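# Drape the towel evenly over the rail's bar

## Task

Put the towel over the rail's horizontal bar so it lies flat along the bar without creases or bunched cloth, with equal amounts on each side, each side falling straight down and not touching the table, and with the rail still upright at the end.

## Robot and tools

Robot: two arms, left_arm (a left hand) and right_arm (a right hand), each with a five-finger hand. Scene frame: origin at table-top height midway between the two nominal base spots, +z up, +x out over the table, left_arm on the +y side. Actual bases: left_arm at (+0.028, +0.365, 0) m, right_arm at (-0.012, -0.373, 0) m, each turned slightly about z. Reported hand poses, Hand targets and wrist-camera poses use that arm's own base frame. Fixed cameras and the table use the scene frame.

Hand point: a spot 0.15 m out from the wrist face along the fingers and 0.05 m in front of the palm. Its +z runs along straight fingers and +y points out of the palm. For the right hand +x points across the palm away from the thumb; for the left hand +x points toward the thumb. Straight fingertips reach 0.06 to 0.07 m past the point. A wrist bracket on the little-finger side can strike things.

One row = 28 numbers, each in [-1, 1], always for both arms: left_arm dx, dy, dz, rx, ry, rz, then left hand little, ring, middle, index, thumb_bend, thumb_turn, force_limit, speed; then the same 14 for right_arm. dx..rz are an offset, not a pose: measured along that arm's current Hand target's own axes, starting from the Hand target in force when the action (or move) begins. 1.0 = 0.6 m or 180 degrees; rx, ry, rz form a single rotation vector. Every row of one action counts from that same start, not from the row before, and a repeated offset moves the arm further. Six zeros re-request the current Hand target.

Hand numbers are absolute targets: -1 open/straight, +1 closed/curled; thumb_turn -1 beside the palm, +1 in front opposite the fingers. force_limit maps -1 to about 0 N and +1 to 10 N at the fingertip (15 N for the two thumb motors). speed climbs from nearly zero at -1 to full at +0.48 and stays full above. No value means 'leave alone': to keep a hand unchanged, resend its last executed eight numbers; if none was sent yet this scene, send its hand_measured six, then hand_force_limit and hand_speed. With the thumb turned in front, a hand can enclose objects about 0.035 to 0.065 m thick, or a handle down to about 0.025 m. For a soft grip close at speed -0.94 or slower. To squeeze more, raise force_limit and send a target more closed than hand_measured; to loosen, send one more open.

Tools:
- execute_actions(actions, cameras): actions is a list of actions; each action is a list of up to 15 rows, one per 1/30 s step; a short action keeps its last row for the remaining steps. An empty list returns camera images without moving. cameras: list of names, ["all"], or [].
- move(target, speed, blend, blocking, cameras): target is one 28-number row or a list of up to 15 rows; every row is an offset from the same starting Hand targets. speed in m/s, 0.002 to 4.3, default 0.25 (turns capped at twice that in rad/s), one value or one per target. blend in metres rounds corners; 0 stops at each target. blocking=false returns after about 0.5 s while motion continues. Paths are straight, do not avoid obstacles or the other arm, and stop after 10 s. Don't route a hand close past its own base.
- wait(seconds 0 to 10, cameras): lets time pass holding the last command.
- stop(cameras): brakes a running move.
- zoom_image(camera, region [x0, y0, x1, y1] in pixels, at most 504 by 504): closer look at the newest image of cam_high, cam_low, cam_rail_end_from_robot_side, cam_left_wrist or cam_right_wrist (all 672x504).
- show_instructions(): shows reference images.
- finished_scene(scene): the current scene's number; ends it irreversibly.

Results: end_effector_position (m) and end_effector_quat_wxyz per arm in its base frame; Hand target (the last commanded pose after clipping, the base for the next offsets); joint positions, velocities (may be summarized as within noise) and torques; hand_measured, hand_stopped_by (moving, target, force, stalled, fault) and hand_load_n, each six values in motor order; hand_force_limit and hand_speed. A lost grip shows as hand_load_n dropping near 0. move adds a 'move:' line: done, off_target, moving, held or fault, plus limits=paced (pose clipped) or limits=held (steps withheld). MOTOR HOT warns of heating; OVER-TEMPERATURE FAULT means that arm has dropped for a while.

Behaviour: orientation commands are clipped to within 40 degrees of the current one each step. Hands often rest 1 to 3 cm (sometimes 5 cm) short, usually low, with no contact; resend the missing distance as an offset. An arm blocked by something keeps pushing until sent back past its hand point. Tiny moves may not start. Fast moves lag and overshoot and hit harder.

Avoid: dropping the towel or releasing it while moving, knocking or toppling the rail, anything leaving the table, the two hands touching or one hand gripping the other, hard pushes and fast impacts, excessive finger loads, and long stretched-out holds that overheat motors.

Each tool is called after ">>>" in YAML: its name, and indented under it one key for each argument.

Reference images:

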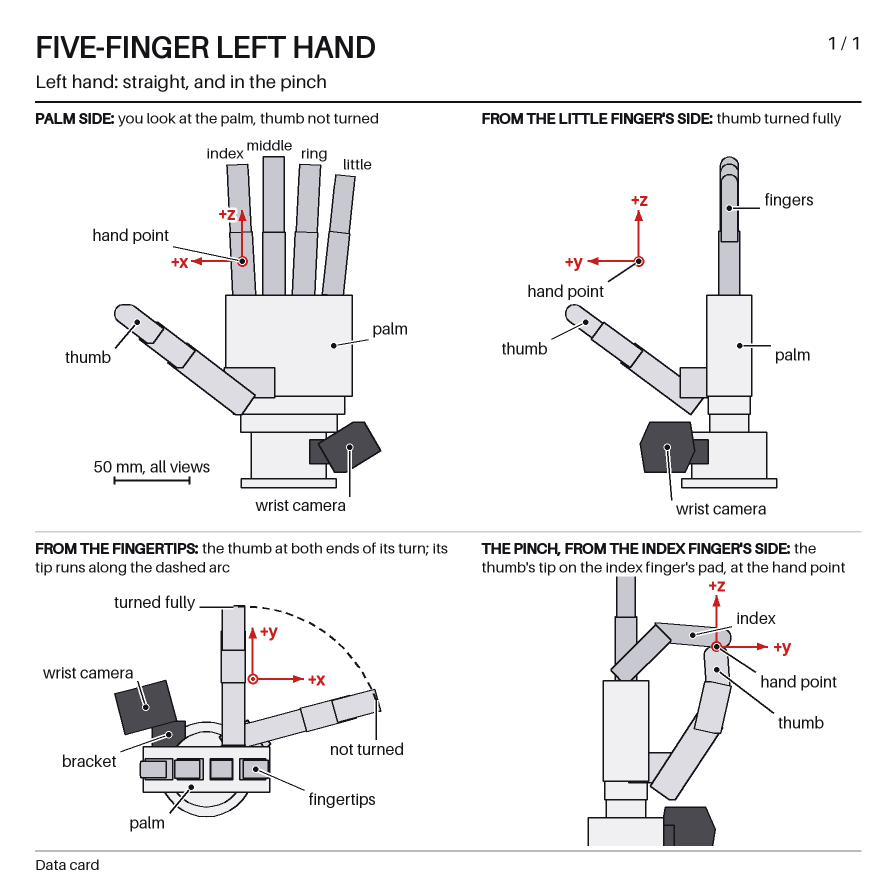

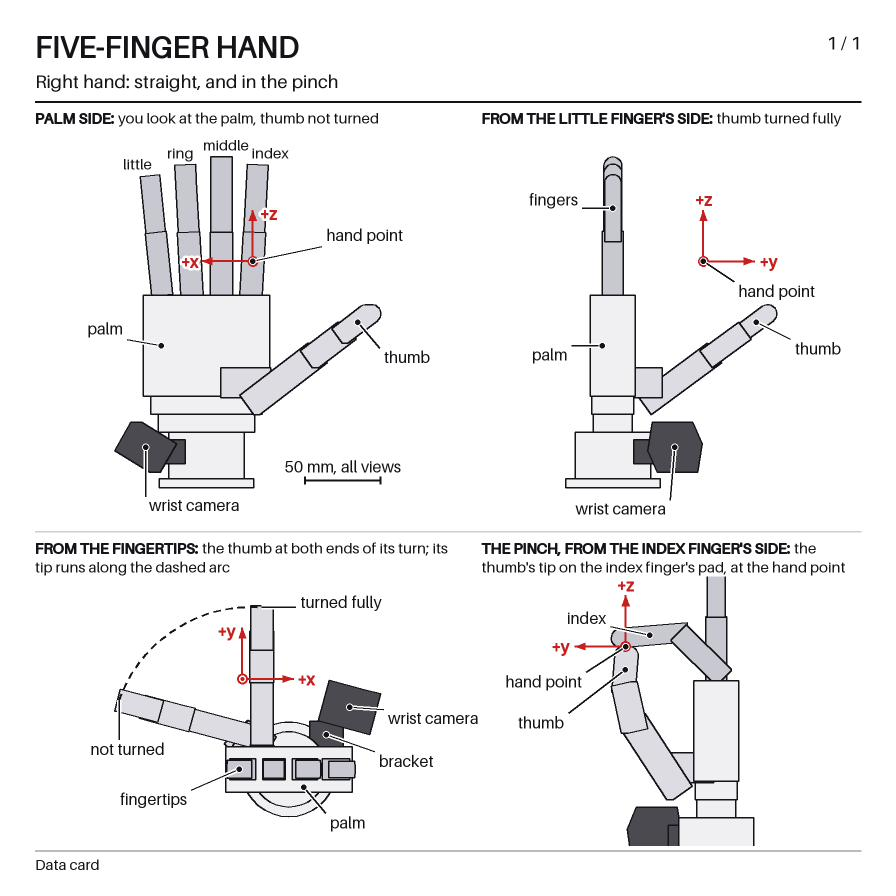

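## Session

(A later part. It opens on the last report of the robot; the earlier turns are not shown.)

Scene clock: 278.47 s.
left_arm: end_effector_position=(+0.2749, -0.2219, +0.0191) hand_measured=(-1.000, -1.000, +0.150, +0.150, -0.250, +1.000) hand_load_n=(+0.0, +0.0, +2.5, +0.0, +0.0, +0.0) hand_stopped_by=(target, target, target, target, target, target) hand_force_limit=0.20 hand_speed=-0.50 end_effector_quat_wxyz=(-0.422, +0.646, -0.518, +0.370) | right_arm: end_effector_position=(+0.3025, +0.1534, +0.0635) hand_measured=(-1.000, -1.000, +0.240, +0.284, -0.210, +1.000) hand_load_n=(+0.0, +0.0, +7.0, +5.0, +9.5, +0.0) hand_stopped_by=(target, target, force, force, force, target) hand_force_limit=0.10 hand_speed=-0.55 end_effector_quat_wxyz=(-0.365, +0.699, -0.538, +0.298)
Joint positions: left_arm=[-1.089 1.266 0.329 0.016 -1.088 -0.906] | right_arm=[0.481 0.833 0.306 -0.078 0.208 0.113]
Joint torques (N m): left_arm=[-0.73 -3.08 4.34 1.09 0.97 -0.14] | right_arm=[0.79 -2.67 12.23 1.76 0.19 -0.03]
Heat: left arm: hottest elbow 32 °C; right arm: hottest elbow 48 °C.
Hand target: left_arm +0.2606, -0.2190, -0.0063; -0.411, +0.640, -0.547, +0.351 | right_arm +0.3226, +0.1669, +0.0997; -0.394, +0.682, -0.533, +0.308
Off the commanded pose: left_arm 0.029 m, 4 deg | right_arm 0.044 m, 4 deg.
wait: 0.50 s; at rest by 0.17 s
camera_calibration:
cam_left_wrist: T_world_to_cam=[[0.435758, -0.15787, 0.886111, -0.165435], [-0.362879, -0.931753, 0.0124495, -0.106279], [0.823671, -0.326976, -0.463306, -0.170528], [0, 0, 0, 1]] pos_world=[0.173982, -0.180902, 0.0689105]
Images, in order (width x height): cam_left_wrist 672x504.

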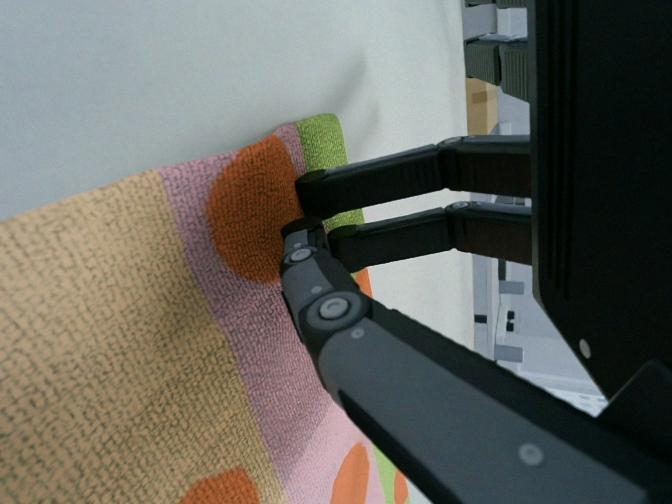

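>>> move:
  target:
    - [0,-0.06,-0.028,0,0,0,-1,-1,0.0,0.0,-0.45,1,0.2,-0.2,0,0,0,0,0,0,-1,-1,0.35,0.35,0.1,1,0.1,-0.55]
    - [0.0033,-0.0498,-0.035,-0.017,0,0.03,-1,-1,0.0,0.0,-0.45,1,0.2,-0.2,0,0,0,0,0,0,-1,-1,0.35,0.35,0.1,1,0.1,-0.55]
    - [0.0033,0.0045,-0.0097,-0.017,0,0.03,-1,-1,0.0,0.0,-0.45,1,0.2,-0.2,0,0,0,0,0,0,-1,-1,0.35,0.35,0.1,1,0.1,-0.55]
  speed: 0.08
  cameras: ["cam_left_wrist"]

Scene clock: 298.53 s.
left_arm: end_effector_position=(+0.2651, -0.2188, +0.0183) hand_measured=(-1.000, -1.000, +0.000, +0.000, -0.448, +1.000) hand_load_n=(+0.0, +0.0, -2.0, +0.0, -4.5, -5.5) hand_stopped_by=(target, target, target, target, target, target) hand_force_limit=0.20 hand_speed=-0.20 end_effector_quat_wxyz=(-0.426, +0.627, -0.562, +0.332) | right_arm: end_effector_position=(+0.3025, +0.1534, +0.0635) hand_measured=(-1.000, -1.000, +0.240, +0.284, -0.210, +1.000) hand_load_n=(+0.0, +0.0, +7.0, +5.0, +10.0, +0.0) hand_stopped_by=(target, target, force, force, force, target) hand_force_limit=0.10 hand_speed=-0.55 end_effector_quat_wxyz=(-0.365, +0.699, -0.538, +0.298)
Joint positions: left_arm=[-1.097 1.234 0.363 -0.134 -1.055 -0.87] | right_arm=[0.481 0.833 0.306 -0.078 0.208 0.113]
Joint torques (N m): left_arm=[-0.5 -1.49 5.67 1.88 1.17 -0.18] | right_arm=[0.67 -2.67 12.22 1.77 0.17 -0.06]
Heat: left arm: hottest elbow 31 °C; right arm: hottest elbow 49 °C.
Hand target: left_arm +0.2546, -0.2219, -0.0064; -0.410, +0.624, -0.585, +0.316 | right_arm +0.3226, +0.1669, +0.0997; -0.394, +0.682, -0.533, +0.308
Off the commanded pose: left_arm 0.027 m, 4 deg | right_arm 0.044 m, 4 deg.
move: off_target (left_arm, right_arm)
camera_calibration:
cam_left_wrist: T_world_to_cam=[[0.486033, -0.257922, 0.835014, -0.194219], [-0.401767, -0.914451, -0.0486043, -0.0916685], [0.776116, -0.311858, -0.548078, -0.144339], [0, 0, 0, 1]] pos_world=[0.169591, -0.178933, 0.0786112]
Images, in order (width x height): cam_left_wrist 672x504.

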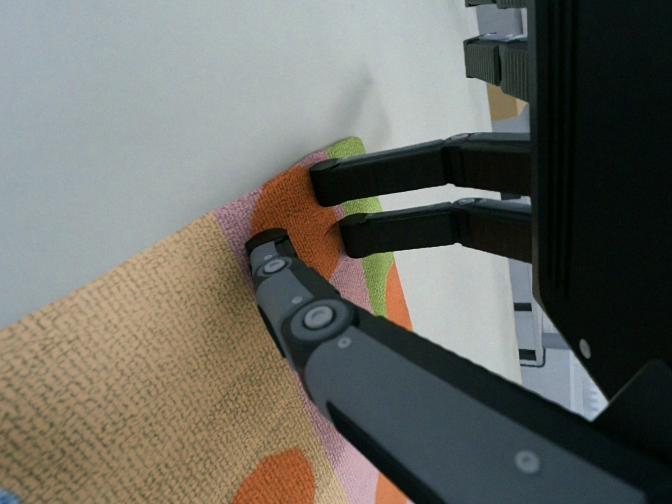

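>>> execute_actions:
  actions:
    - [[0,0,0,0,0,0,-1,-1,0.15,0.15,-0.3,1,0.2,-0.6,0,0,0,0,0,0,-1,-1,0.35,0.35,0.1,1,0.1,-0.55]]
  cameras: []

>>> wait:
  seconds: 0.5
  cameras: ["cam_left_wrist"]

Scene clock: 301.90 s.
left_arm: end_effector_position=(+0.2660, -0.2215, +0.0169) hand_measured=(-1.000, -1.000, +0.150, +0.150, -0.300, +1.000) hand_load_n=(+0.0, +0.0, +1.5, +0.0, +0.0, +0.0) hand_stopped_by=(target, target, target, target, target, target) hand_force_limit=0.20 hand_speed=-0.60 end_effector_quat_wxyz=(-0.424, +0.628, -0.560, +0.335) | right_arm: end_effector_position=(+0.3025, +0.1534, +0.0635) hand_measured=(-1.000, -1.000, +0.240, +0.284, -0.210, +1.000) hand_load_n=(+0.0, +0.0, +7.0, +5.0, +10.0, +0.5) hand_stopped_by=(target, target, force, force, force, target) hand_force_limit=0.10 hand_speed=-0.55 end_effector_quat_wxyz=(-0.365, +0.699, -0.538, +0.298)
Joint positions: left_arm=[-1.097 1.245 0.363 -0.115 -1.053 -0.871] | right_arm=[0.481 0.833 0.306 -0.078 0.208 0.113]
Joint torques (N m): left_arm=[-0.09 -2.43 5.52 1.07 1.13 -0.11] | right_arm=[0.91 -2.61 12.29 1.76 0.18 -0.04]
Heat: left arm: hottest elbow 31 °C; right arm: hottest elbow 49 °C.
Hand target: left_arm +0.2546, -0.2220, -0.0064; -0.410, +0.624, -0.585, +0.316 | right_arm +0.3226, +0.1669, +0.0997; -0.394, +0.682, -0.533, +0.308
Off the commanded pose: left_arm 0.026 m, 4 deg | right_arm 0.044 m, 4 deg.
No camera images: "cameras" was empty.

Scene clock: 302.40 s.
left_arm: end_effector_position=(+0.2660, -0.2215, +0.0169) hand_measured=(-1.000, -1.000, +0.150, +0.150, -0.300, +1.000) hand_load_n=(-0.5, +0.0, +1.5, +0.0, +0.0, +0.0) hand_stopped_by=(target, target, target, target, target, target) hand_force_limit=0.20 hand_speed=-0.60 end_effector_quat_wxyz=(-0.424, +0.628, -0.560, +0.335) | right_arm: end_effector_position=(+0.3025, +0.1534, +0.0635) hand_measured=(-1.000, -1.000, +0.240, +0.284, -0.210, +1.000) hand_load_n=(+0.0, +0.0, +7.0, +5.0, +9.5, +0.0) hand_stopped_by=(target, target, force, force, force, target) hand_force_limit=0.10 hand_speed=-0.55 end_effector_quat_wxyz=(-0.365, +0.699, -0.538, +0.298)
Joint positions: left_arm=[-1.097 1.245 0.363 -0.115 -1.053 -0.871] | right_arm=[0.481 0.833 0.306 -0.078 0.208 0.113]
Joint torques (N m): left_arm=[0.09 -2.14 5.59 1.07 1.13 -0.11] | right_arm=[0.73 -2.67 12.25 1.73 0.18 -0.06]
Heat: left arm: hottest elbow 31 °C; right arm: hottest elbow 49 °C.
Hand target: left_arm +0.2546, -0.2220, -0.0064; -0.410, +0.624, -0.585, +0.316 | right_arm +0.3226, +0.1669, +0.0997; -0.394, +0.682, -0.533, +0.308
Off the commanded pose: left_arm 0.026 m, 4 deg | right_arm 0.044 m, 4 deg.
wait: 0.50 s; at rest by 0.17 s
camera_calibration:
cam_left_wrist: T_world_to_cam=[[0.484242, -0.250667, 0.838257, -0.192148], [-0.402584, -0.914469, -0.0408934, -0.0937636], [0.776811, -0.317667, -0.543739, -0.148286], [0, 0, 0, 1]] pos_world=[0.170488, -0.181014, 0.0766061]
Images, in order (width x height): cam_left_wrist 672x504.

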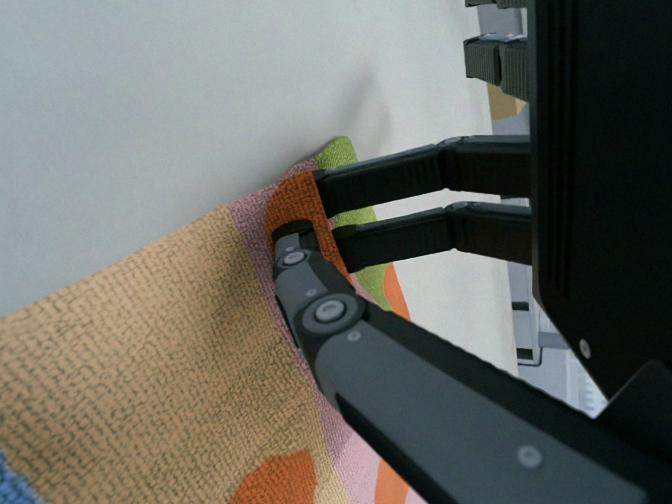

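>>> execute_actions:
  actions:
    - [[0,0,0,0,0,0,-1,-1,0.35,0.35,0.1,1,0.1,-0.6,0,0,0,0,0,0,-1,-1,0.35,0.35,0.1,1,0.1,-0.55]]
  cameras: []

>>> wait:
  seconds: 0.7
  cameras: ["cam_left_wrist"]

Scene clock: 305.73 s.
left_arm: end_effector_position=(+0.2655, -0.2226, +0.0152) hand_measured=(-1.000, -1.000, +0.254, +0.290, -0.234, +1.000) hand_load_n=(+0.0, +0.0, +10.5, +6.5, +11.5, +0.0) hand_stopped_by=(target, target, force, force, force, target) hand_force_limit=0.10 hand_speed=-0.60 end_effector_quat_wxyz=(-0.421, +0.629, -0.561, +0.335) | right_arm: end_effector_position=(+0.3025, +0.1534, +0.0635) hand_measured=(-1.000, -1.000, +0.240, +0.284, -0.210, +1.000) hand_load_n=(+0.0, +0.0, +7.0, +5.0, +9.5, +0.0) hand_stopped_by=(target, target, force, force, force, target) hand_force_limit=0.10 hand_speed=-0.55 end_effector_quat_wxyz=(-0.365, +0.699, -0.538, +0.298)
Joint positions: left_arm=[-1.097 1.25 0.363 -0.111 -1.047 -0.873] | right_arm=[0.481 0.833 0.306 -0.078 0.208 0.113]
Joint torques (N m): left_arm=[0.21 -2.96 5.55 0.92 0.93 -0.08] | right_arm=[0.85 -2.67 12.29 1.78 0.18 -0.05]
Heat: left arm: hottest elbow 31 °C; right arm: hottest elbow 49 °C.
Hand target: left_arm +0.2546, -0.2219, -0.0064; -0.410, +0.624, -0.585, +0.316 | right_arm +0.3226, +0.1669, +0.0997; -0.394, +0.682, -0.533, +0.308
Off the commanded pose: left_arm 0.024 m, 4 deg | right_arm 0.044 m, 4 deg.
No camera images: "cameras" was empty.

Scene clock: 306.43 s.
left_arm: end_effector_position=(+0.2655, -0.2226, +0.0152) hand_measured=(-1.000, -1.000, +0.254, +0.290, -0.234, +1.000) hand_load_n=(+0.0, +0.0, +10.5, +6.5, +11.5, +0.0) hand_stopped_by=(target, target, force, force, force, target) hand_force_limit=0.10 hand_speed=-0.60 end_effector_quat_wxyz=(-0.421, +0.629, -0.561, +0.335) | right_arm: end_effector_position=(+0.3025, +0.1534, +0.0635) hand_measured=(-1.000, -1.000, +0.240, +0.284, -0.210, +1.000) hand_load_n=(+0.0, +0.0, +7.0, +5.0, +10.0, +0.0) hand_stopped_by=(target, target, force, force, force, target) hand_force_limit=0.10 hand_speed=-0.55 end_effector_quat_wxyz=(-0.365, +0.699, -0.538, +0.298)
Joint positions: left_arm=[-1.097 1.25 0.363 -0.111 -1.047 -0.873] | right_arm=[0.481 0.833 0.306 -0.078 0.208 0.113]
Joint torques (N m): left_arm=[0.38 -2.73 5.57 1.02 0.92 -0.09] | right_arm=[0.85 -2.37 12.29 1.72 0.19 -0.04]
Heat: left arm: hottest elbow 31 °C; right arm: hottest elbow 49 °C.
Hand target: left_arm +0.2546, -0.2219, -0.0064; -0.410, +0.624, -0.585, +0.316 | right_arm +0.3226, +0.1669, +0.0997; -0.394, +0.682, -0.533, +0.308
Off the commanded pose: left_arm 0.024 m, 4 deg | right_arm 0.044 m, 4 deg.
wait: 0.70 s; at rest by 0.17 s
camera_calibration:
cam_left_wrist: T_world_to_cam=[[0.487606, -0.249779, 0.836571, -0.19135], [-0.405225, -0.913486, -0.036553, -0.0942243], [0.773326, -0.321176, -0.546637, -0.148935], [0, 0, 0, 1]] pos_world=[0.170297, -0.181702, 0.0752201]
Images, in order (width x height): cam_left_wrist 672x504.

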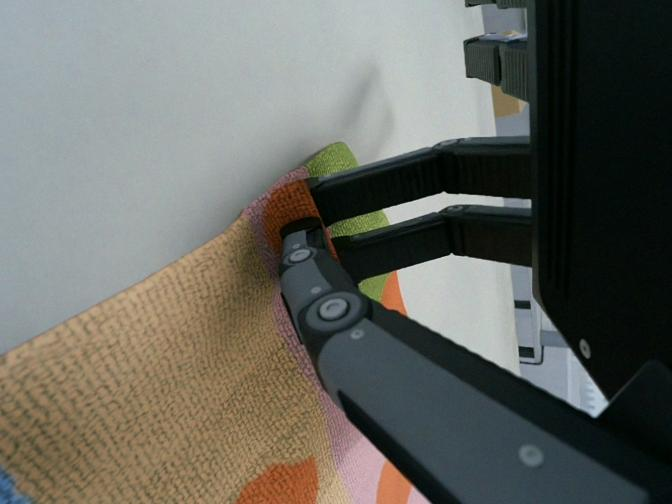

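>>> move:
  target: [-0.0287,-0.1543,-0.0603,0,0,0,-1,-1,0.35,0.35,0.1,1,0.1,-0.6,0,0,0,0,0,0,-1,-1,0.35,0.35,0.1,1,0.1,-0.55]
  speed: 0.1
  cameras: ["cam_left_wrist","cam_high"]

Scene clock: 329.60 s.
left_arm: end_effector_position=(+0.2554, -0.2022, +0.0755) hand_measured=(-1.000, -1.000, +0.254, +0.290, -0.234, +1.000) hand_load_n=(+0.0, +0.0, +10.0, +4.5, +11.0, +0.5) hand_stopped_by=(target, target, force, force, force, target) hand_force_limit=0.10 hand_speed=-0.60 end_effector_quat_wxyz=(-0.413, +0.619, -0.594, +0.306) | right_arm: end_effector_position=(+0.3025, +0.1534, +0.0635) hand_measured=(-1.000, -1.000, +0.240, +0.284, -0.210, +1.000) hand_load_n=(+0.0, +0.0, +7.0, +5.0, +9.5, +0.0) hand_stopped_by=(target, target, force, force, force, target) hand_force_limit=0.10 hand_speed=-0.55 end_effector_quat_wxyz=(-0.365, +0.699, -0.538, +0.298)
Joint positions: left_arm=[-1.063 0.974 0.436 -0.477 -0.981 -0.803] | right_arm=[0.481 0.833 0.306 -0.078 0.208 0.113]
Joint torques (N m): left_arm=[2.02 -4.48 12.08 0.92 -0.48 0.12] | right_arm=[0.91 -2.61 12.29 1.76 0.19 -0.05]
Heat: left arm: hottest elbow 30 °C; right arm: hottest elbow 49 °C.
Hand target: left_arm +0.2646, -0.2119, +0.0934; -0.410, +0.624, -0.585, +0.316 | right_arm +0.3226, +0.1669, +0.0997; -0.394, +0.682, -0.533, +0.308
Off the commanded pose: left_arm 0.022 m, 2 deg | right_arm 0.044 m, 4 deg.
move: off_target (left_arm, right_arm)
camera_calibration:
cam_left_wrist: T_world_to_cam=[[0.533318, -0.308224, 0.787763, -0.251587], [-0.437886, -0.897368, -0.0546579, -0.0645029], [0.72376, -0.3158, -0.613549, -0.0828839], [0, 0, 0, 1]] pos_world=[0.165919, -0.161603, 0.143812]
Images, in order (width x height): cam_high 672x504, cam_left_wrist 672x504.

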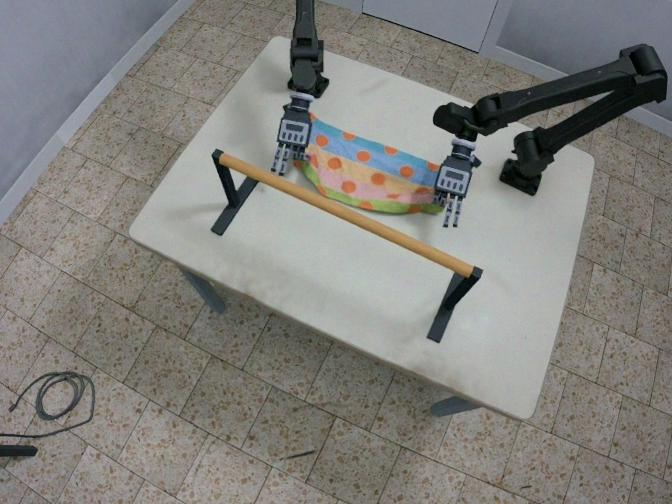

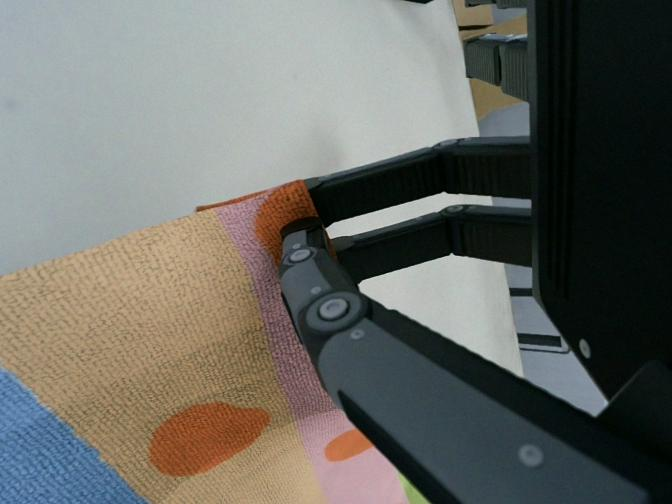

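>>> move:
  target: [-0.0652,-0.3553,-0.144,0.1272,0.0306,-0.0196,-1,-1,0.35,0.35,0.1,1,0.1,-0.6,0.0275,-0.3285,-0.1977,0.1383,0.0694,0.0219,-1,-1,0.35,0.35,0.1,1,0.1,-0.55]
  speed: 0.12
  cameras: ["all"]

Scene clock: 337.10 s.
left_arm: end_effector_position=(+0.2795, -0.1893, +0.2961) hand_measured=(-1.000, -1.000, +0.254, +0.290, -0.234, +1.000) hand_load_n=(+0.0, -0.5, +10.0, +4.5, +11.0, +0.5) hand_stopped_by=(target, target, force, force, force, target) hand_force_limit=0.10 hand_speed=-0.60 end_effector_quat_wxyz=(+0.489, -0.526, +0.531, -0.450) | right_arm: end_effector_position=(+0.3170, +0.1446, +0.2801) hand_measured=(-1.000, -1.000, +0.240, +0.284, -0.210, +1.000) hand_load_n=(+0.0, +0.0, +7.0, +5.0, +9.5, +0.0) hand_stopped_by=(target, target, force, force, force, target) hand_force_limit=0.10 hand_speed=-0.55 end_effector_quat_wxyz=(-0.449, +0.553, -0.525, +0.466)
Joint positions: left_arm=[-1.063 0.565 0.585 -0.273 -1.087 -0.179] | right_arm=[0.707 0.506 0.543 -0.247 0.688 0.09]
Joint torques (N m): left_arm=[1.96 -1.61 14.12 2.59 -0.09 0.09] | right_arm=[0.91 0.38 13.78 3.03 0.39 -0.32]
Heat: left arm: hottest elbow 31 °C; right arm: hottest elbow 49 °C.
Hand target: left_arm +0.2850, -0.1898, +0.3250; +0.487, -0.532, +0.510, -0.468 | right_arm +0.3224, +0.1497, +0.3297; -0.482, +0.526, -0.517, +0.474
Off the commanded pose: left_arm 0.029 m, 3 deg | right_arm 0.050 m, 5 deg.
move: off_target (left_arm, right_arm)
camera_calibration:
cam_left_wrist: T_world_to_cam=[[0.167424, -0.312033, 0.935203, -0.376423], [-0.483041, -0.852895, -0.198095, 0.0332357], [0.859442, -0.418576, -0.29352, -0.11304], [0, 0, 0, 1]] pos_world=[0.176228, -0.136426, 0.325436]
cam_right_wrist: T_world_to_cam=[[-0.173519, -0.297941, -0.938681, 0.361352], [-0.58391, 0.798662, -0.14556, 0.101409], [0.793058, 0.522848, -0.312554, -0.124822], [0, 0, 0, 1]] pos_world=[0.220907, 0.0919325, 0.314941]

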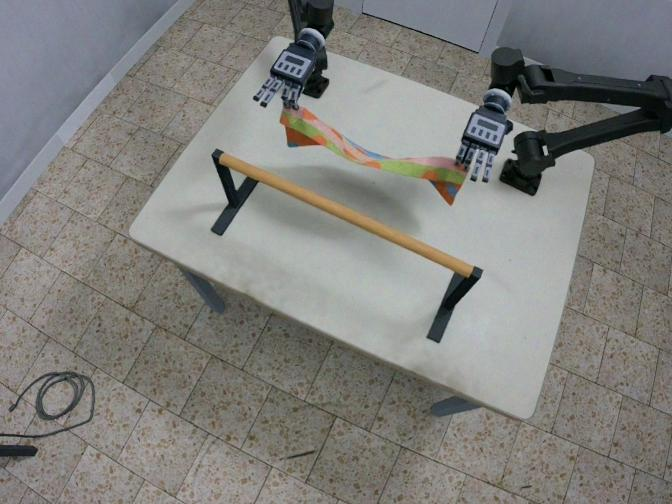

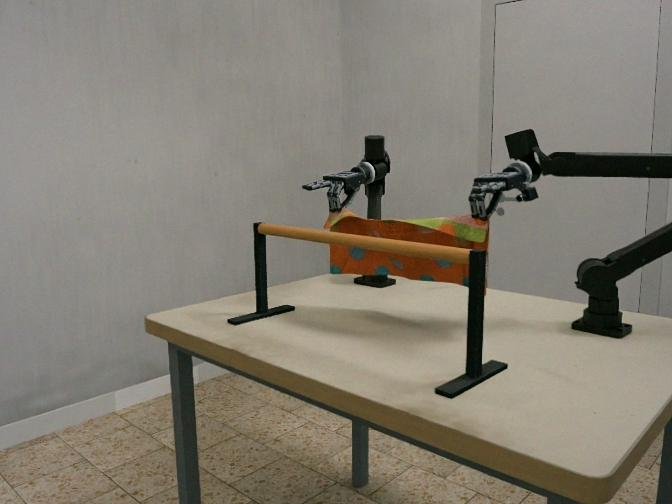

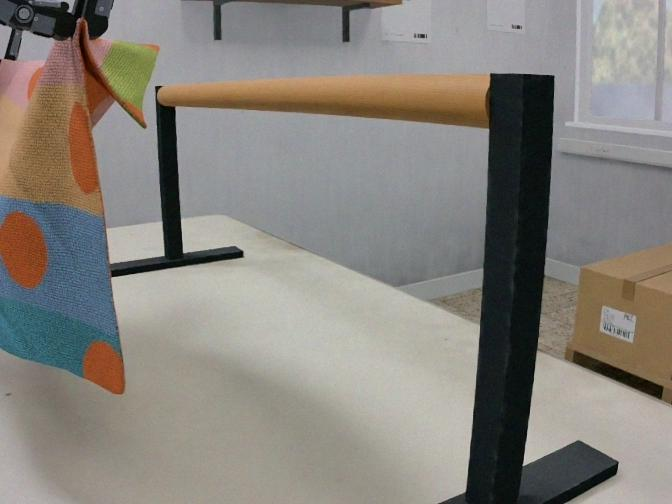

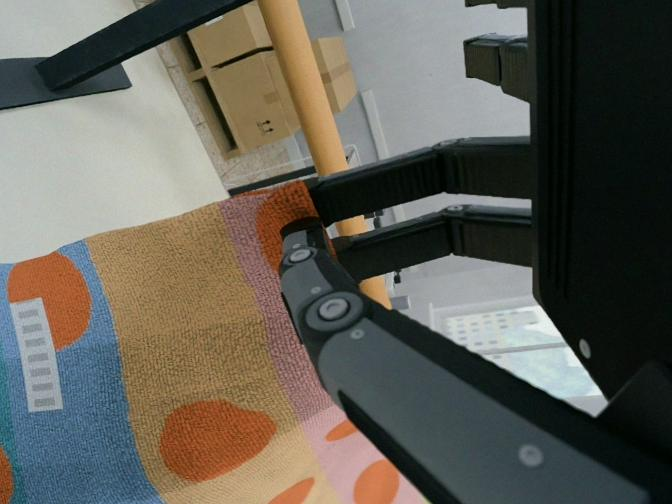

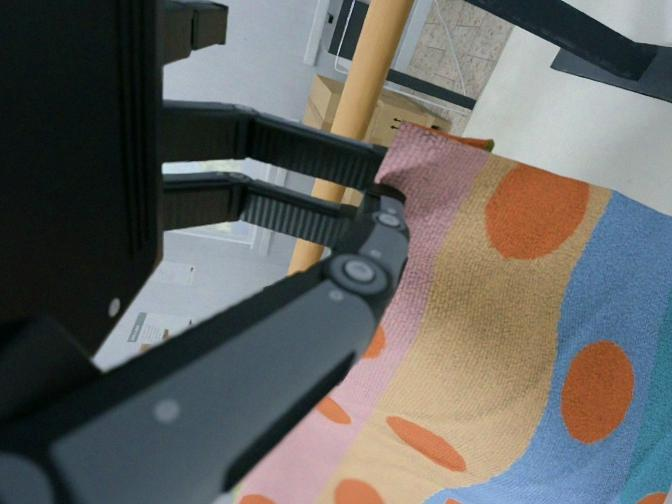

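>>> move:
  target:
    - [-0.0167,-0.3686,-0.0322,0,0,0,-1,-1,0.35,0.35,0.1,1,0.1,-0.6,0.0233,-0.39,-0.0341,0,0,0,-1,-1,0.35,0.35,0.1,1,0.1,-0.55]
  speed: 0.15
  cameras: ["cam_high","cam_low","cam_rail_end_from_robot_side","cam_left_wrist"]

Scene clock: 352.97 s.
left_arm: end_effector_position=(+0.2836, -0.1860, +0.5254) hand_measured=(-1.000, -1.000, +0.254, +0.290, -0.234, +1.000) hand_load_n=(+0.0, +0.0, +10.0, +4.5, +11.0, +0.5) hand_stopped_by=(target, target, force, force, force, target) hand_force_limit=0.10 hand_speed=-0.60 end_effector_quat_wxyz=(+0.489, -0.525, +0.525, -0.459) | right_arm: end_effector_position=(+0.3241, +0.1411, +0.5327) hand_measured=(-1.000, -1.000, +0.240, +0.284, -0.210, +1.000) hand_load_n=(+0.0, +0.0, +7.0, +5.0, +10.0, +0.0) hand_stopped_by=(target, target, force, force, force, target) hand_force_limit=0.10 hand_speed=-0.55 end_effector_quat_wxyz=(-0.468, +0.540, -0.520, +0.467)
Joint positions: left_arm=[-1.037 0.728 1.243 -0.724 -1.059 -0.151] | right_arm=[0.659 0.707 1.26 -0.708 0.633 0.074]
Joint torques (N m): left_arm=[2.08 -1.44 12.93 1.43 -0.06 -0.02] | right_arm=[-0.26 1.14 12.31 1.87 0.01 -0.25]
Heat: left arm: hottest elbow 33 °C; right arm: hottest elbow 48 °C.
Hand target: left_arm +0.2847, -0.1796, +0.5468; +0.487, -0.532, +0.511, -0.468 | right_arm +0.3226, +0.1356, +0.5646; -0.482, +0.526, -0.517, +0.474
Off the commanded pose: left_arm 0.023 m, 2 deg | right_arm 0.032 m, 2 deg.
move: off_target (left_arm, right_arm)
camera_calibration:
cam_left_wrist: T_world_to_cam=[[0.15167, -0.300017, 0.941799, -0.587352], [-0.48294, -0.853842, -0.194223, 0.0811895], [0.862418, -0.425375, -0.274392, -0.0599764], [0, 0, 0, 1]] pos_world=[0.180018, -0.132405, 0.55248]
Images, in order (width x height): cam_high 672x504, cam_low 672x504, cam_rail_end_from_robot_side 672x504, cam_left_wrist 672x504.

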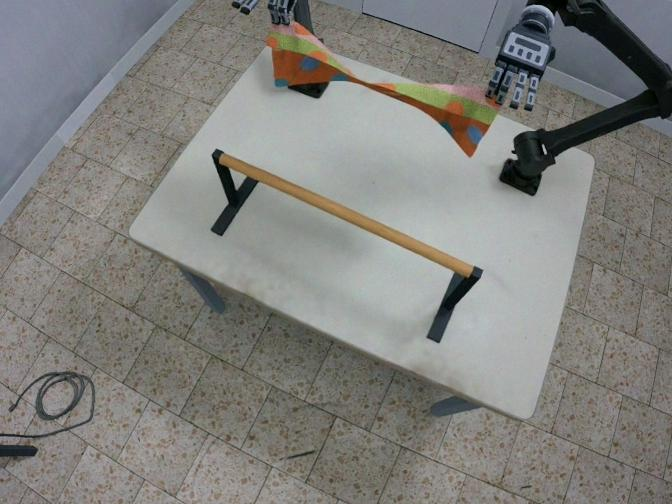

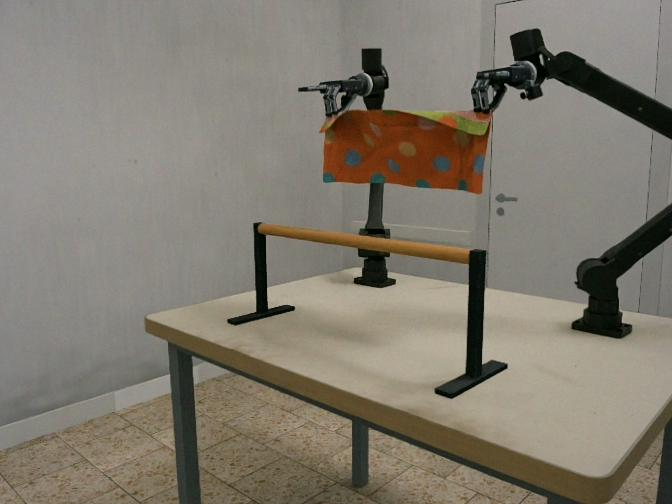

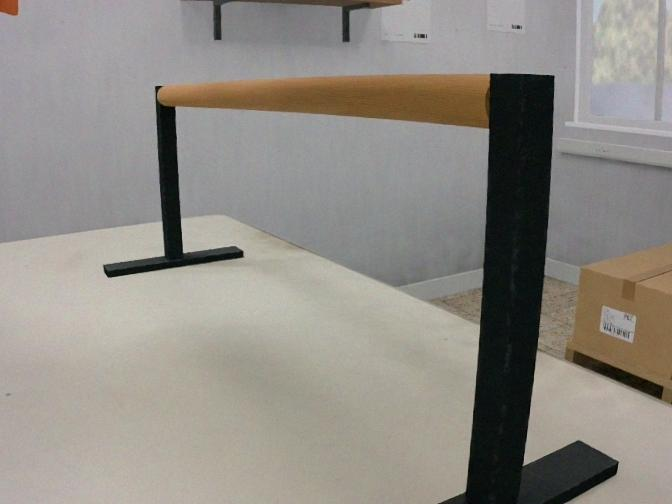

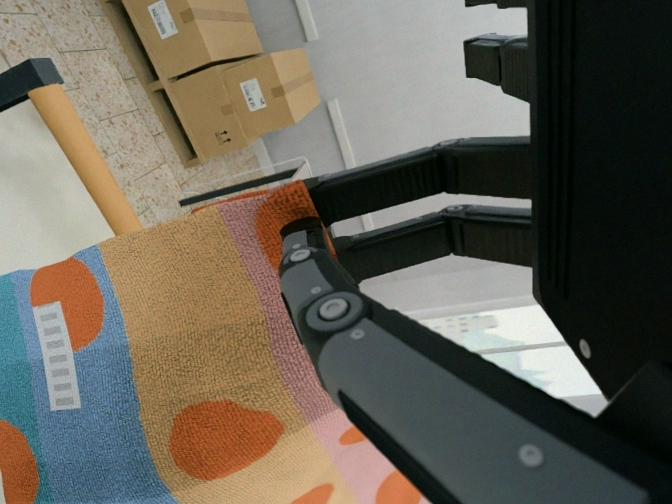

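>>> zoom_image:
  camera: "cam_low"
  region: [280, 50, 540, 220]

>>> zoom_image:
  camera: "cam_high"
  region: [220, 0, 580, 180]

Scaled by 1.938 from the camera's 672x504 image, which has a finer 960x720 frame.

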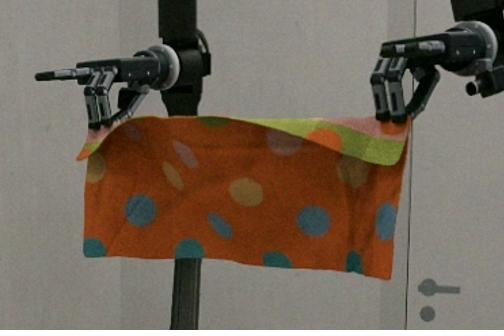

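Scaled by 1.400 from the camera's 672x504 image, which has a finer 960x720 frame.

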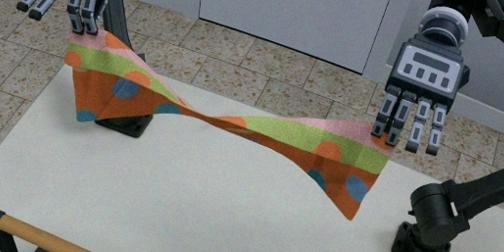

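>>> wait:
  seconds: 0.1
  cameras: ["cam_left_wrist","cam_right_wrist"]

Scene clock: 380.50 s.
left_arm: end_effector_position=(+0.2836, -0.1859, +0.5258) hand_measured=(-1.000, -1.000, +0.254, +0.290, -0.234, +1.000) hand_load_n=(+0.0, +0.0, +10.0, +5.0, +11.0, +0.5) hand_stopped_by=(target, target, force, force, force, target) hand_force_limit=0.10 hand_speed=-0.60 end_effector_quat_wxyz=(+0.489, -0.525, +0.525, -0.459) | right_arm: end_effector_position=(+0.3241, +0.1411, +0.5327) hand_measured=(-1.000, -1.000, +0.240, +0.284, -0.210, +1.000) hand_load_n=(+0.0, +0.0, +7.0, +5.0, +9.5, +0.0) hand_stopped_by=(target, target, force, force, force, target) hand_force_limit=0.10 hand_speed=-0.55 end_effector_quat_wxyz=(-0.468, +0.540, -0.520, +0.467)
Joint positions: left_arm=[-1.037 0.728 1.244 -0.724 -1.059 -0.151] | right_arm=[0.659 0.707 1.26 -0.708 0.633 0.074]
Joint torques (N m): left_arm=[2.26 -1.44 13.15 1.52 -0.09 -0.03] | right_arm=[-0.32 1.08 12.27 1.94 0.03 -0.25]
Heat: left arm: hottest elbow 35 °C; right arm: hottest elbow 51 °C.
Hand target: left_arm +0.2847, -0.1796, +0.5469; +0.487, -0.532, +0.510, -0.468 | right_arm +0.3226, +0.1356, +0.5646; -0.482, +0.526, -0.517, +0.474
Off the commanded pose: left_arm 0.022 m, 2 deg | right_arm 0.032 m, 2 deg.
wait: 0.10 s; at rest from the start
camera_calibration:
cam_left_wrist: T_world_to_cam=[[0.151324, -0.299375, 0.942059, -0.587599], [-0.482881, -0.853969, -0.193815, 0.0810799], [0.862512, -0.425573, -0.273788, -0.0602286], [0, 0, 0, 1]] pos_world=[0.180018, -0.132304, 0.552778]
cam_right_wrist: T_world_to_cam=[[-0.136561, -0.274089, -0.951959, 0.590401], [-0.585532, 0.797465, -0.145611, 0.145874], [0.799064, 0.537517, -0.26939, -0.0765984], [0, 0, 0, 1]] pos_world=[0.227247, 0.0866655, 0.562644]
Images, in order (width x height): cam_left_wrist 672x504, cam_right_wrist 672x504.

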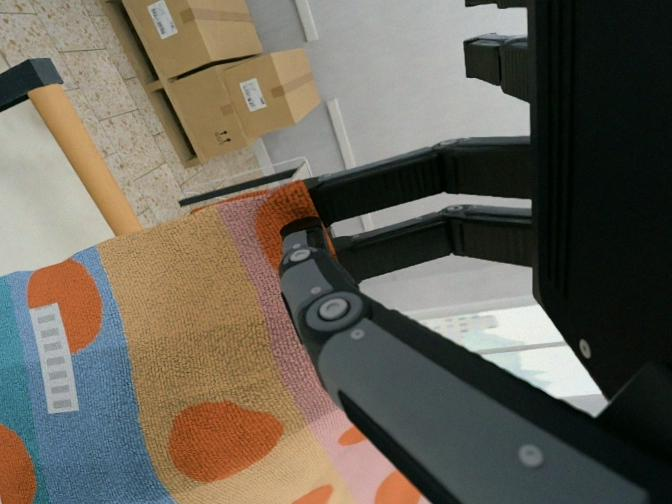

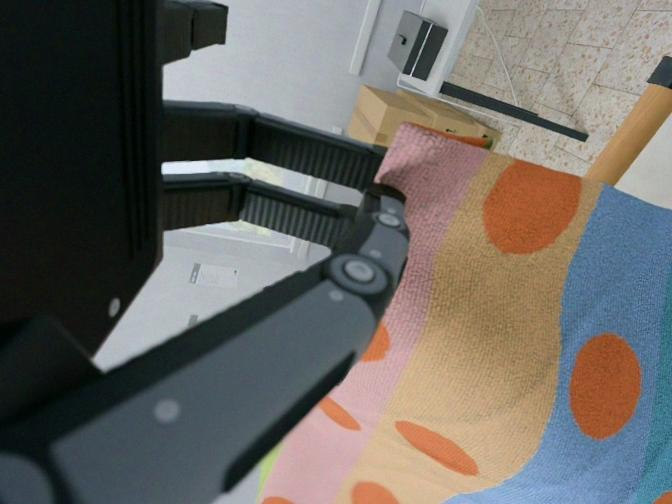

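>>> move:
  target: [-0.025,0.0,0.03,0,0,0,0.9,0.9,0.35,0.35,0.1,1,0.1,-0.6,0.025,0.0,0.03,0,0,0,0.9,0.9,0.35,0.35,0.1,1,0.1,-0.55]
  speed: 0.1
  cameras: ["cam_high","cam_low"]

Scene clock: 390.23 s.
left_arm: end_effector_position=(+0.3019, -0.1724, +0.5227) hand_measured=(+0.900, +0.900, +0.254, +0.290, -0.234, +1.000) hand_load_n=(+0.0, +0.0, +10.0, +4.5, +10.5, +0.5) hand_stopped_by=(target, target, force, force, force, target) hand_force_limit=0.10 hand_speed=-0.60 end_effector_quat_wxyz=(-0.484, +0.529, -0.529, +0.454) | right_arm: end_effector_position=(+0.3396, +0.1253, +0.5272) hand_measured=(+0.900, +0.900, +0.240, +0.284, -0.210, +1.000) hand_load_n=(+0.0, +0.0, +6.5, +5.0, +10.0, +0.5) hand_stopped_by=(target, target, force, force, force, target) hand_force_limit=0.10 hand_speed=-0.55 end_effector_quat_wxyz=(-0.463, +0.545, -0.525, +0.461)
Joint positions: left_arm=[-0.91 0.728 1.244 -0.719 -0.933 -0.131] | right_arm=[0.531 0.718 1.26 -0.708 0.504 0.065]
Joint torques (N m): left_arm=[2.2 -2.26 11.89 2.73 -0.1 0.17] | right_arm=[-0.26 0.91 12.03 2.99 0.05 -0.3]
Heat: left arm: hottest elbow 35 °C; right arm: hottest elbow 51 °C.
Hand target: left_arm +0.3020, -0.1638, +0.5453; -0.487, +0.532, -0.510, +0.468 | right_arm +0.3409, +0.1210, +0.5629; -0.482, +0.526, -0.517, +0.473
Off the commanded pose: left_arm 0.024 m, 3 deg | right_arm 0.036 m, 4 deg.
move: off_target (left_arm, right_arm)
Images, in order (width x height): cam_high 672x504, cam_low 672x504.

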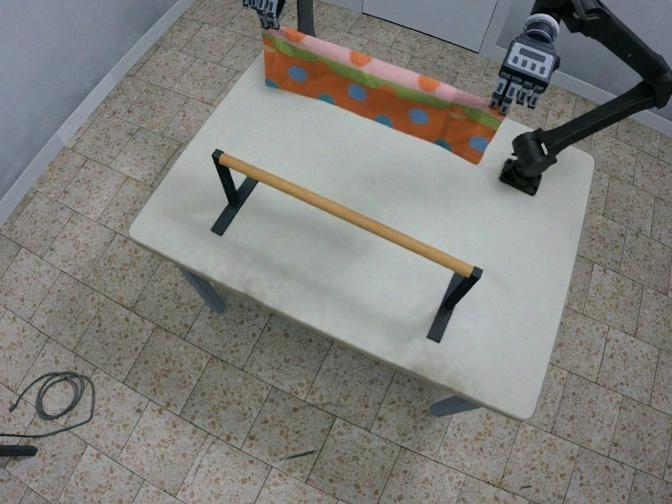

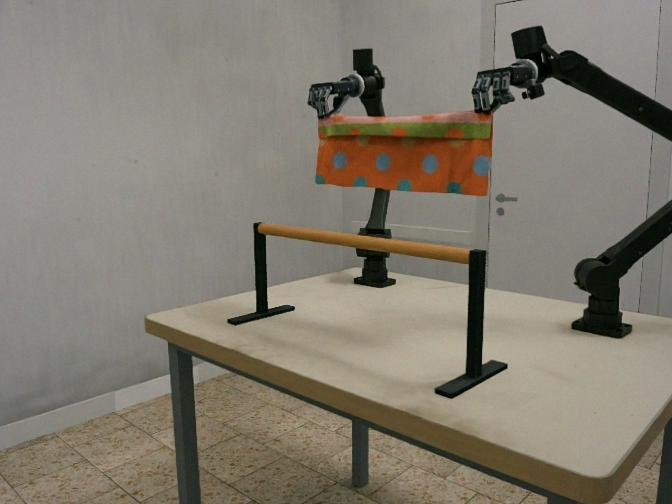

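>>> wait:
  seconds: 0.1
  cameras: ["cam_left_wrist","cam_right_wrist","cam_rail_end_from_robot_side"]

Scene clock: 411.10 s.
left_arm: end_effector_position=(+0.3019, -0.1724, +0.5227) hand_measured=(+0.900, +0.900, +0.254, +0.290, -0.234, +1.000) hand_load_n=(+0.0, +0.0, +10.0, +4.5, +11.0, +0.5) hand_stopped_by=(target, target, force, force, force, target) hand_force_limit=0.10 hand_speed=-0.60 end_effector_quat_wxyz=(-0.484, +0.529, -0.529, +0.454) | right_arm: end_effector_position=(+0.3396, +0.1253, +0.5272) hand_measured=(+0.900, +0.900, +0.240, +0.284, -0.210, +1.000) hand_load_n=(+0.0, +0.0, +7.0, +5.0, +10.0, +0.0) hand_stopped_by=(target, target, force, force, force, target) hand_force_limit=0.10 hand_speed=-0.55 end_effector_quat_wxyz=(-0.463, +0.545, -0.525, +0.461)
Joint positions: left_arm=[-0.91 0.728 1.244 -0.719 -0.933 -0.131] | right_arm=[0.531 0.718 1.26 -0.708 0.504 0.065]
Joint torques (N m): left_arm=[2.2 -2.26 11.96 2.73 -0.08 0.18] | right_arm=[-0.32 0.79 12.08 2.99 0.04 -0.31]
Heat: left arm: hottest elbow 35 °C; right arm: hottest elbow 51 °C.
Hand target: left_arm +0.3020, -0.1638, +0.5453; -0.487, +0.532, -0.510, +0.468 | right_arm +0.3409, +0.1210, +0.5629; -0.482, +0.526, -0.517, +0.473
Off the commanded pose: left_arm 0.024 m, 3 deg | right_arm 0.036 m, 4 deg.
wait: 0.10 s; at rest from the start
camera_calibration:
cam_left_wrist: T_world_to_cam=[[0.169095, -0.299351, 0.93904, -0.587227], [-0.485675, -0.854361, -0.1849, 0.0969757], [0.857629, -0.424802, -0.289855, -0.0611396], [0, 0, 0, 1]] pos_world=[0.198831, -0.118907, 0.551639]
cam_right_wrist: T_world_to_cam=[[-0.155943, -0.272745, -0.949364, 0.588045], [-0.588657, 0.797465, -0.132412, 0.160868], [0.793199, 0.538201, -0.284912, -0.0718376], [0, 0, 0, 1]] pos_world=[0.243379, 0.0707622, 0.559102]
Images, in order (width x height): cam_rail_end_from_robot_side 672x504, cam_left_wrist 672x504, cam_right_wrist 672x504.

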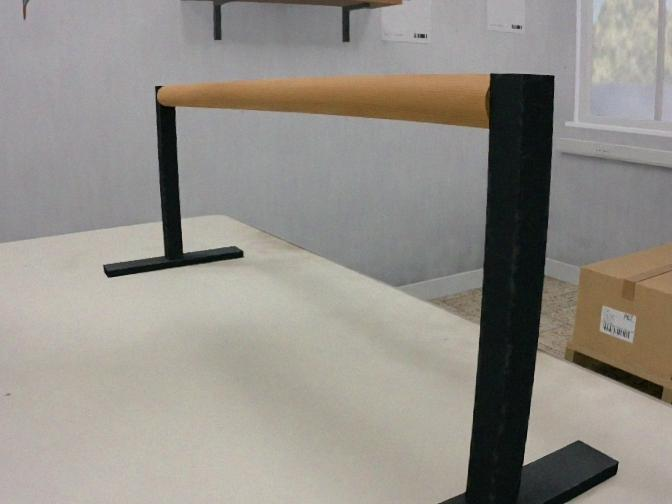

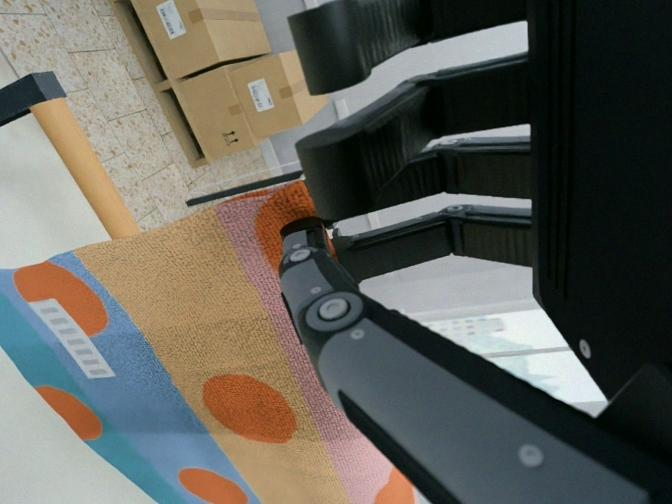

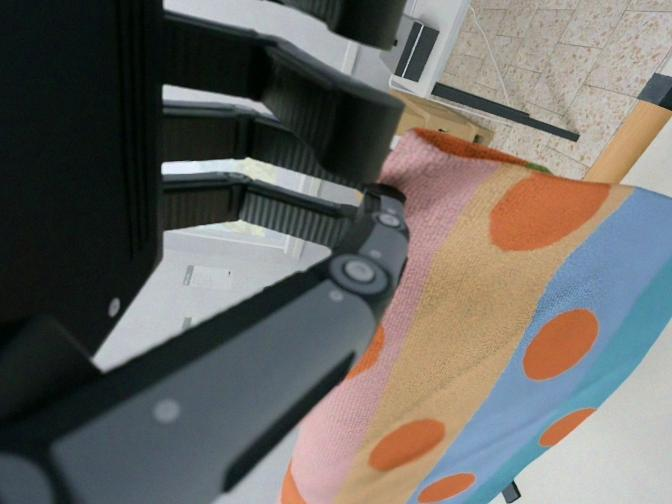

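>>> move:
  target: [0,0.0238,0.1478,-0.111,0,0,0.9,0.9,0.35,0.35,0.1,1,0.1,-0.6,0,0.0345,0.1217,-0.111,0,0,0.9,0.9,0.35,0.35,0.1,1,0.1,-0.55]
  speed: 0.1
  cameras: ["all"]

Scene clock: 431.33 s.
left_arm: end_effector_position=(+0.3863, -0.1666, +0.5031) hand_measured=(+0.900, +0.900, +0.254, +0.290, -0.234, +1.000) hand_load_n=(+0.0, +0.0, +10.0, +5.0, +11.0, +0.5) hand_stopped_by=(target, target, force, force, force, target) hand_force_limit=0.10 hand_speed=-0.60 end_effector_quat_wxyz=(-0.383, +0.603, -0.599, +0.363) | right_arm: end_effector_position=(+0.4091, +0.1259, +0.5059) hand_measured=(+0.900, +0.900, +0.240, +0.284, -0.210, +1.000) hand_load_n=(+0.0, +0.0, +7.0, +5.0, +9.5, +0.5) hand_stopped_by=(target, target, force, force, force, target) hand_force_limit=0.10 hand_speed=-0.55 end_effector_quat_wxyz=(-0.365, +0.619, -0.590, +0.368)
Joint positions: left_arm=[-0.535 1.025 1.551 -1.057 -0.501 -0.251] | right_arm=[0.34 1.038 1.572 -1.036 0.282 0.124]
Joint torques (N m): left_arm=[2.2 -4.72 13.24 1.52 -0.19 -0.1] | right_arm=[-0.62 -3.49 12.27 1.85 0.14 -0.05]
Heat: left arm: hottest elbow 36 °C; right arm: hottest elbow 51 °C.
Hand target: left_arm +0.3891, -0.1603, +0.5232; -0.387, +0.609, -0.584, +0.372 | right_arm +0.4119, +0.1222, +0.5360; -0.384, +0.601, -0.591, +0.377
Off the commanded pose: left_arm 0.021 m, 2 deg | right_arm 0.030 m, 3 deg.
move: off_target (left_arm, right_arm)
camera_calibration:
cam_left_wrist: T_world_to_cam=[[0.473161, -0.282207, 0.834552, -0.643355], [-0.515861, -0.856668, 0.00278956, 0.0561139], [0.714147, -0.431833, -0.550922, 0.0488647], [0, 0, 0, 1]] pos_world=[0.298461, -0.112387, 0.563678]
cam_right_wrist: T_world_to_cam=[[-0.457133, -0.290565, -0.840596, 0.649184], [-0.605278, 0.794136, 0.0546567, 0.111075], [0.651666, 0.533779, -0.538898, 0.0534543], [0, 0, 0, 1]] pos_world=[0.329161, 0.0718885, 0.568437]

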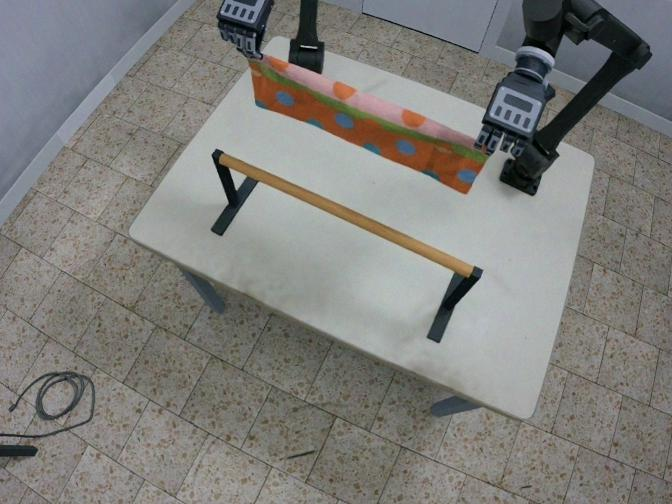

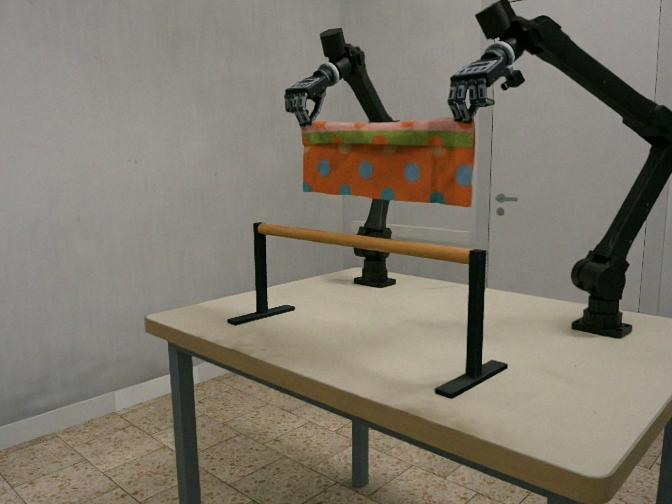

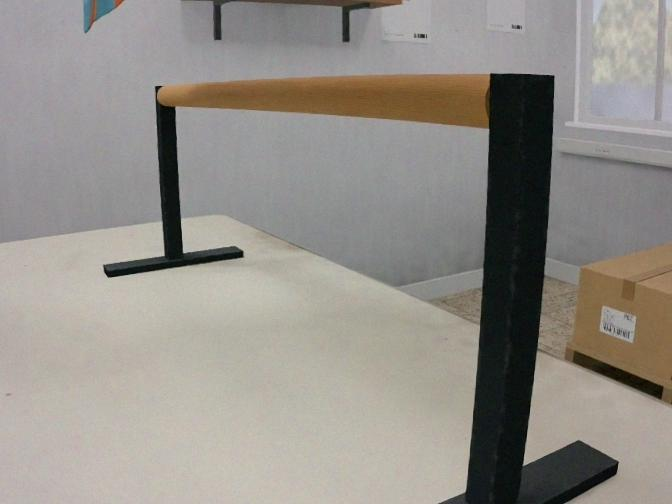

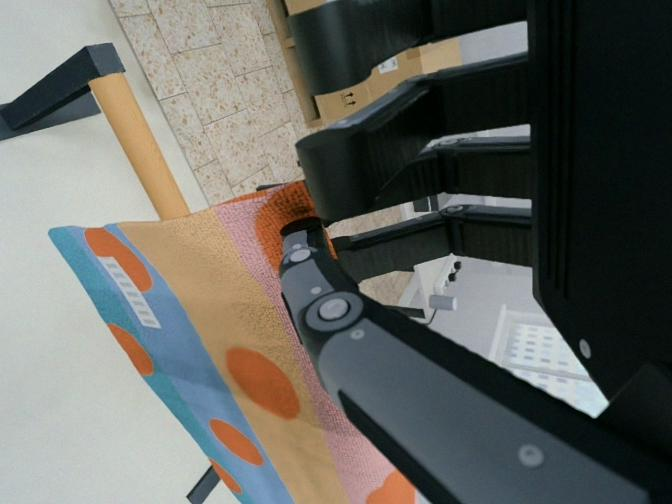

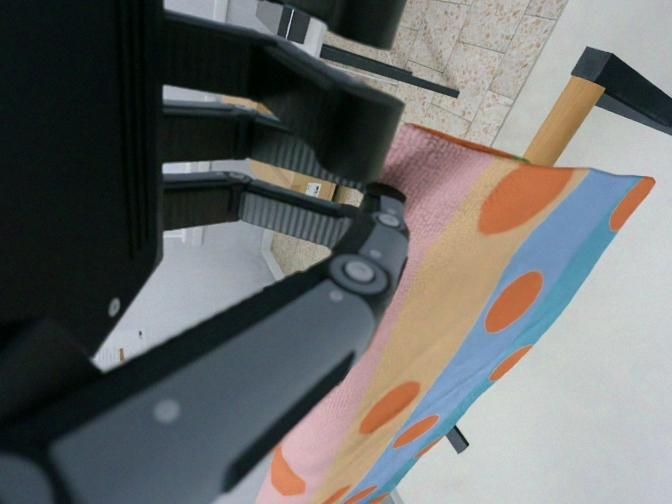

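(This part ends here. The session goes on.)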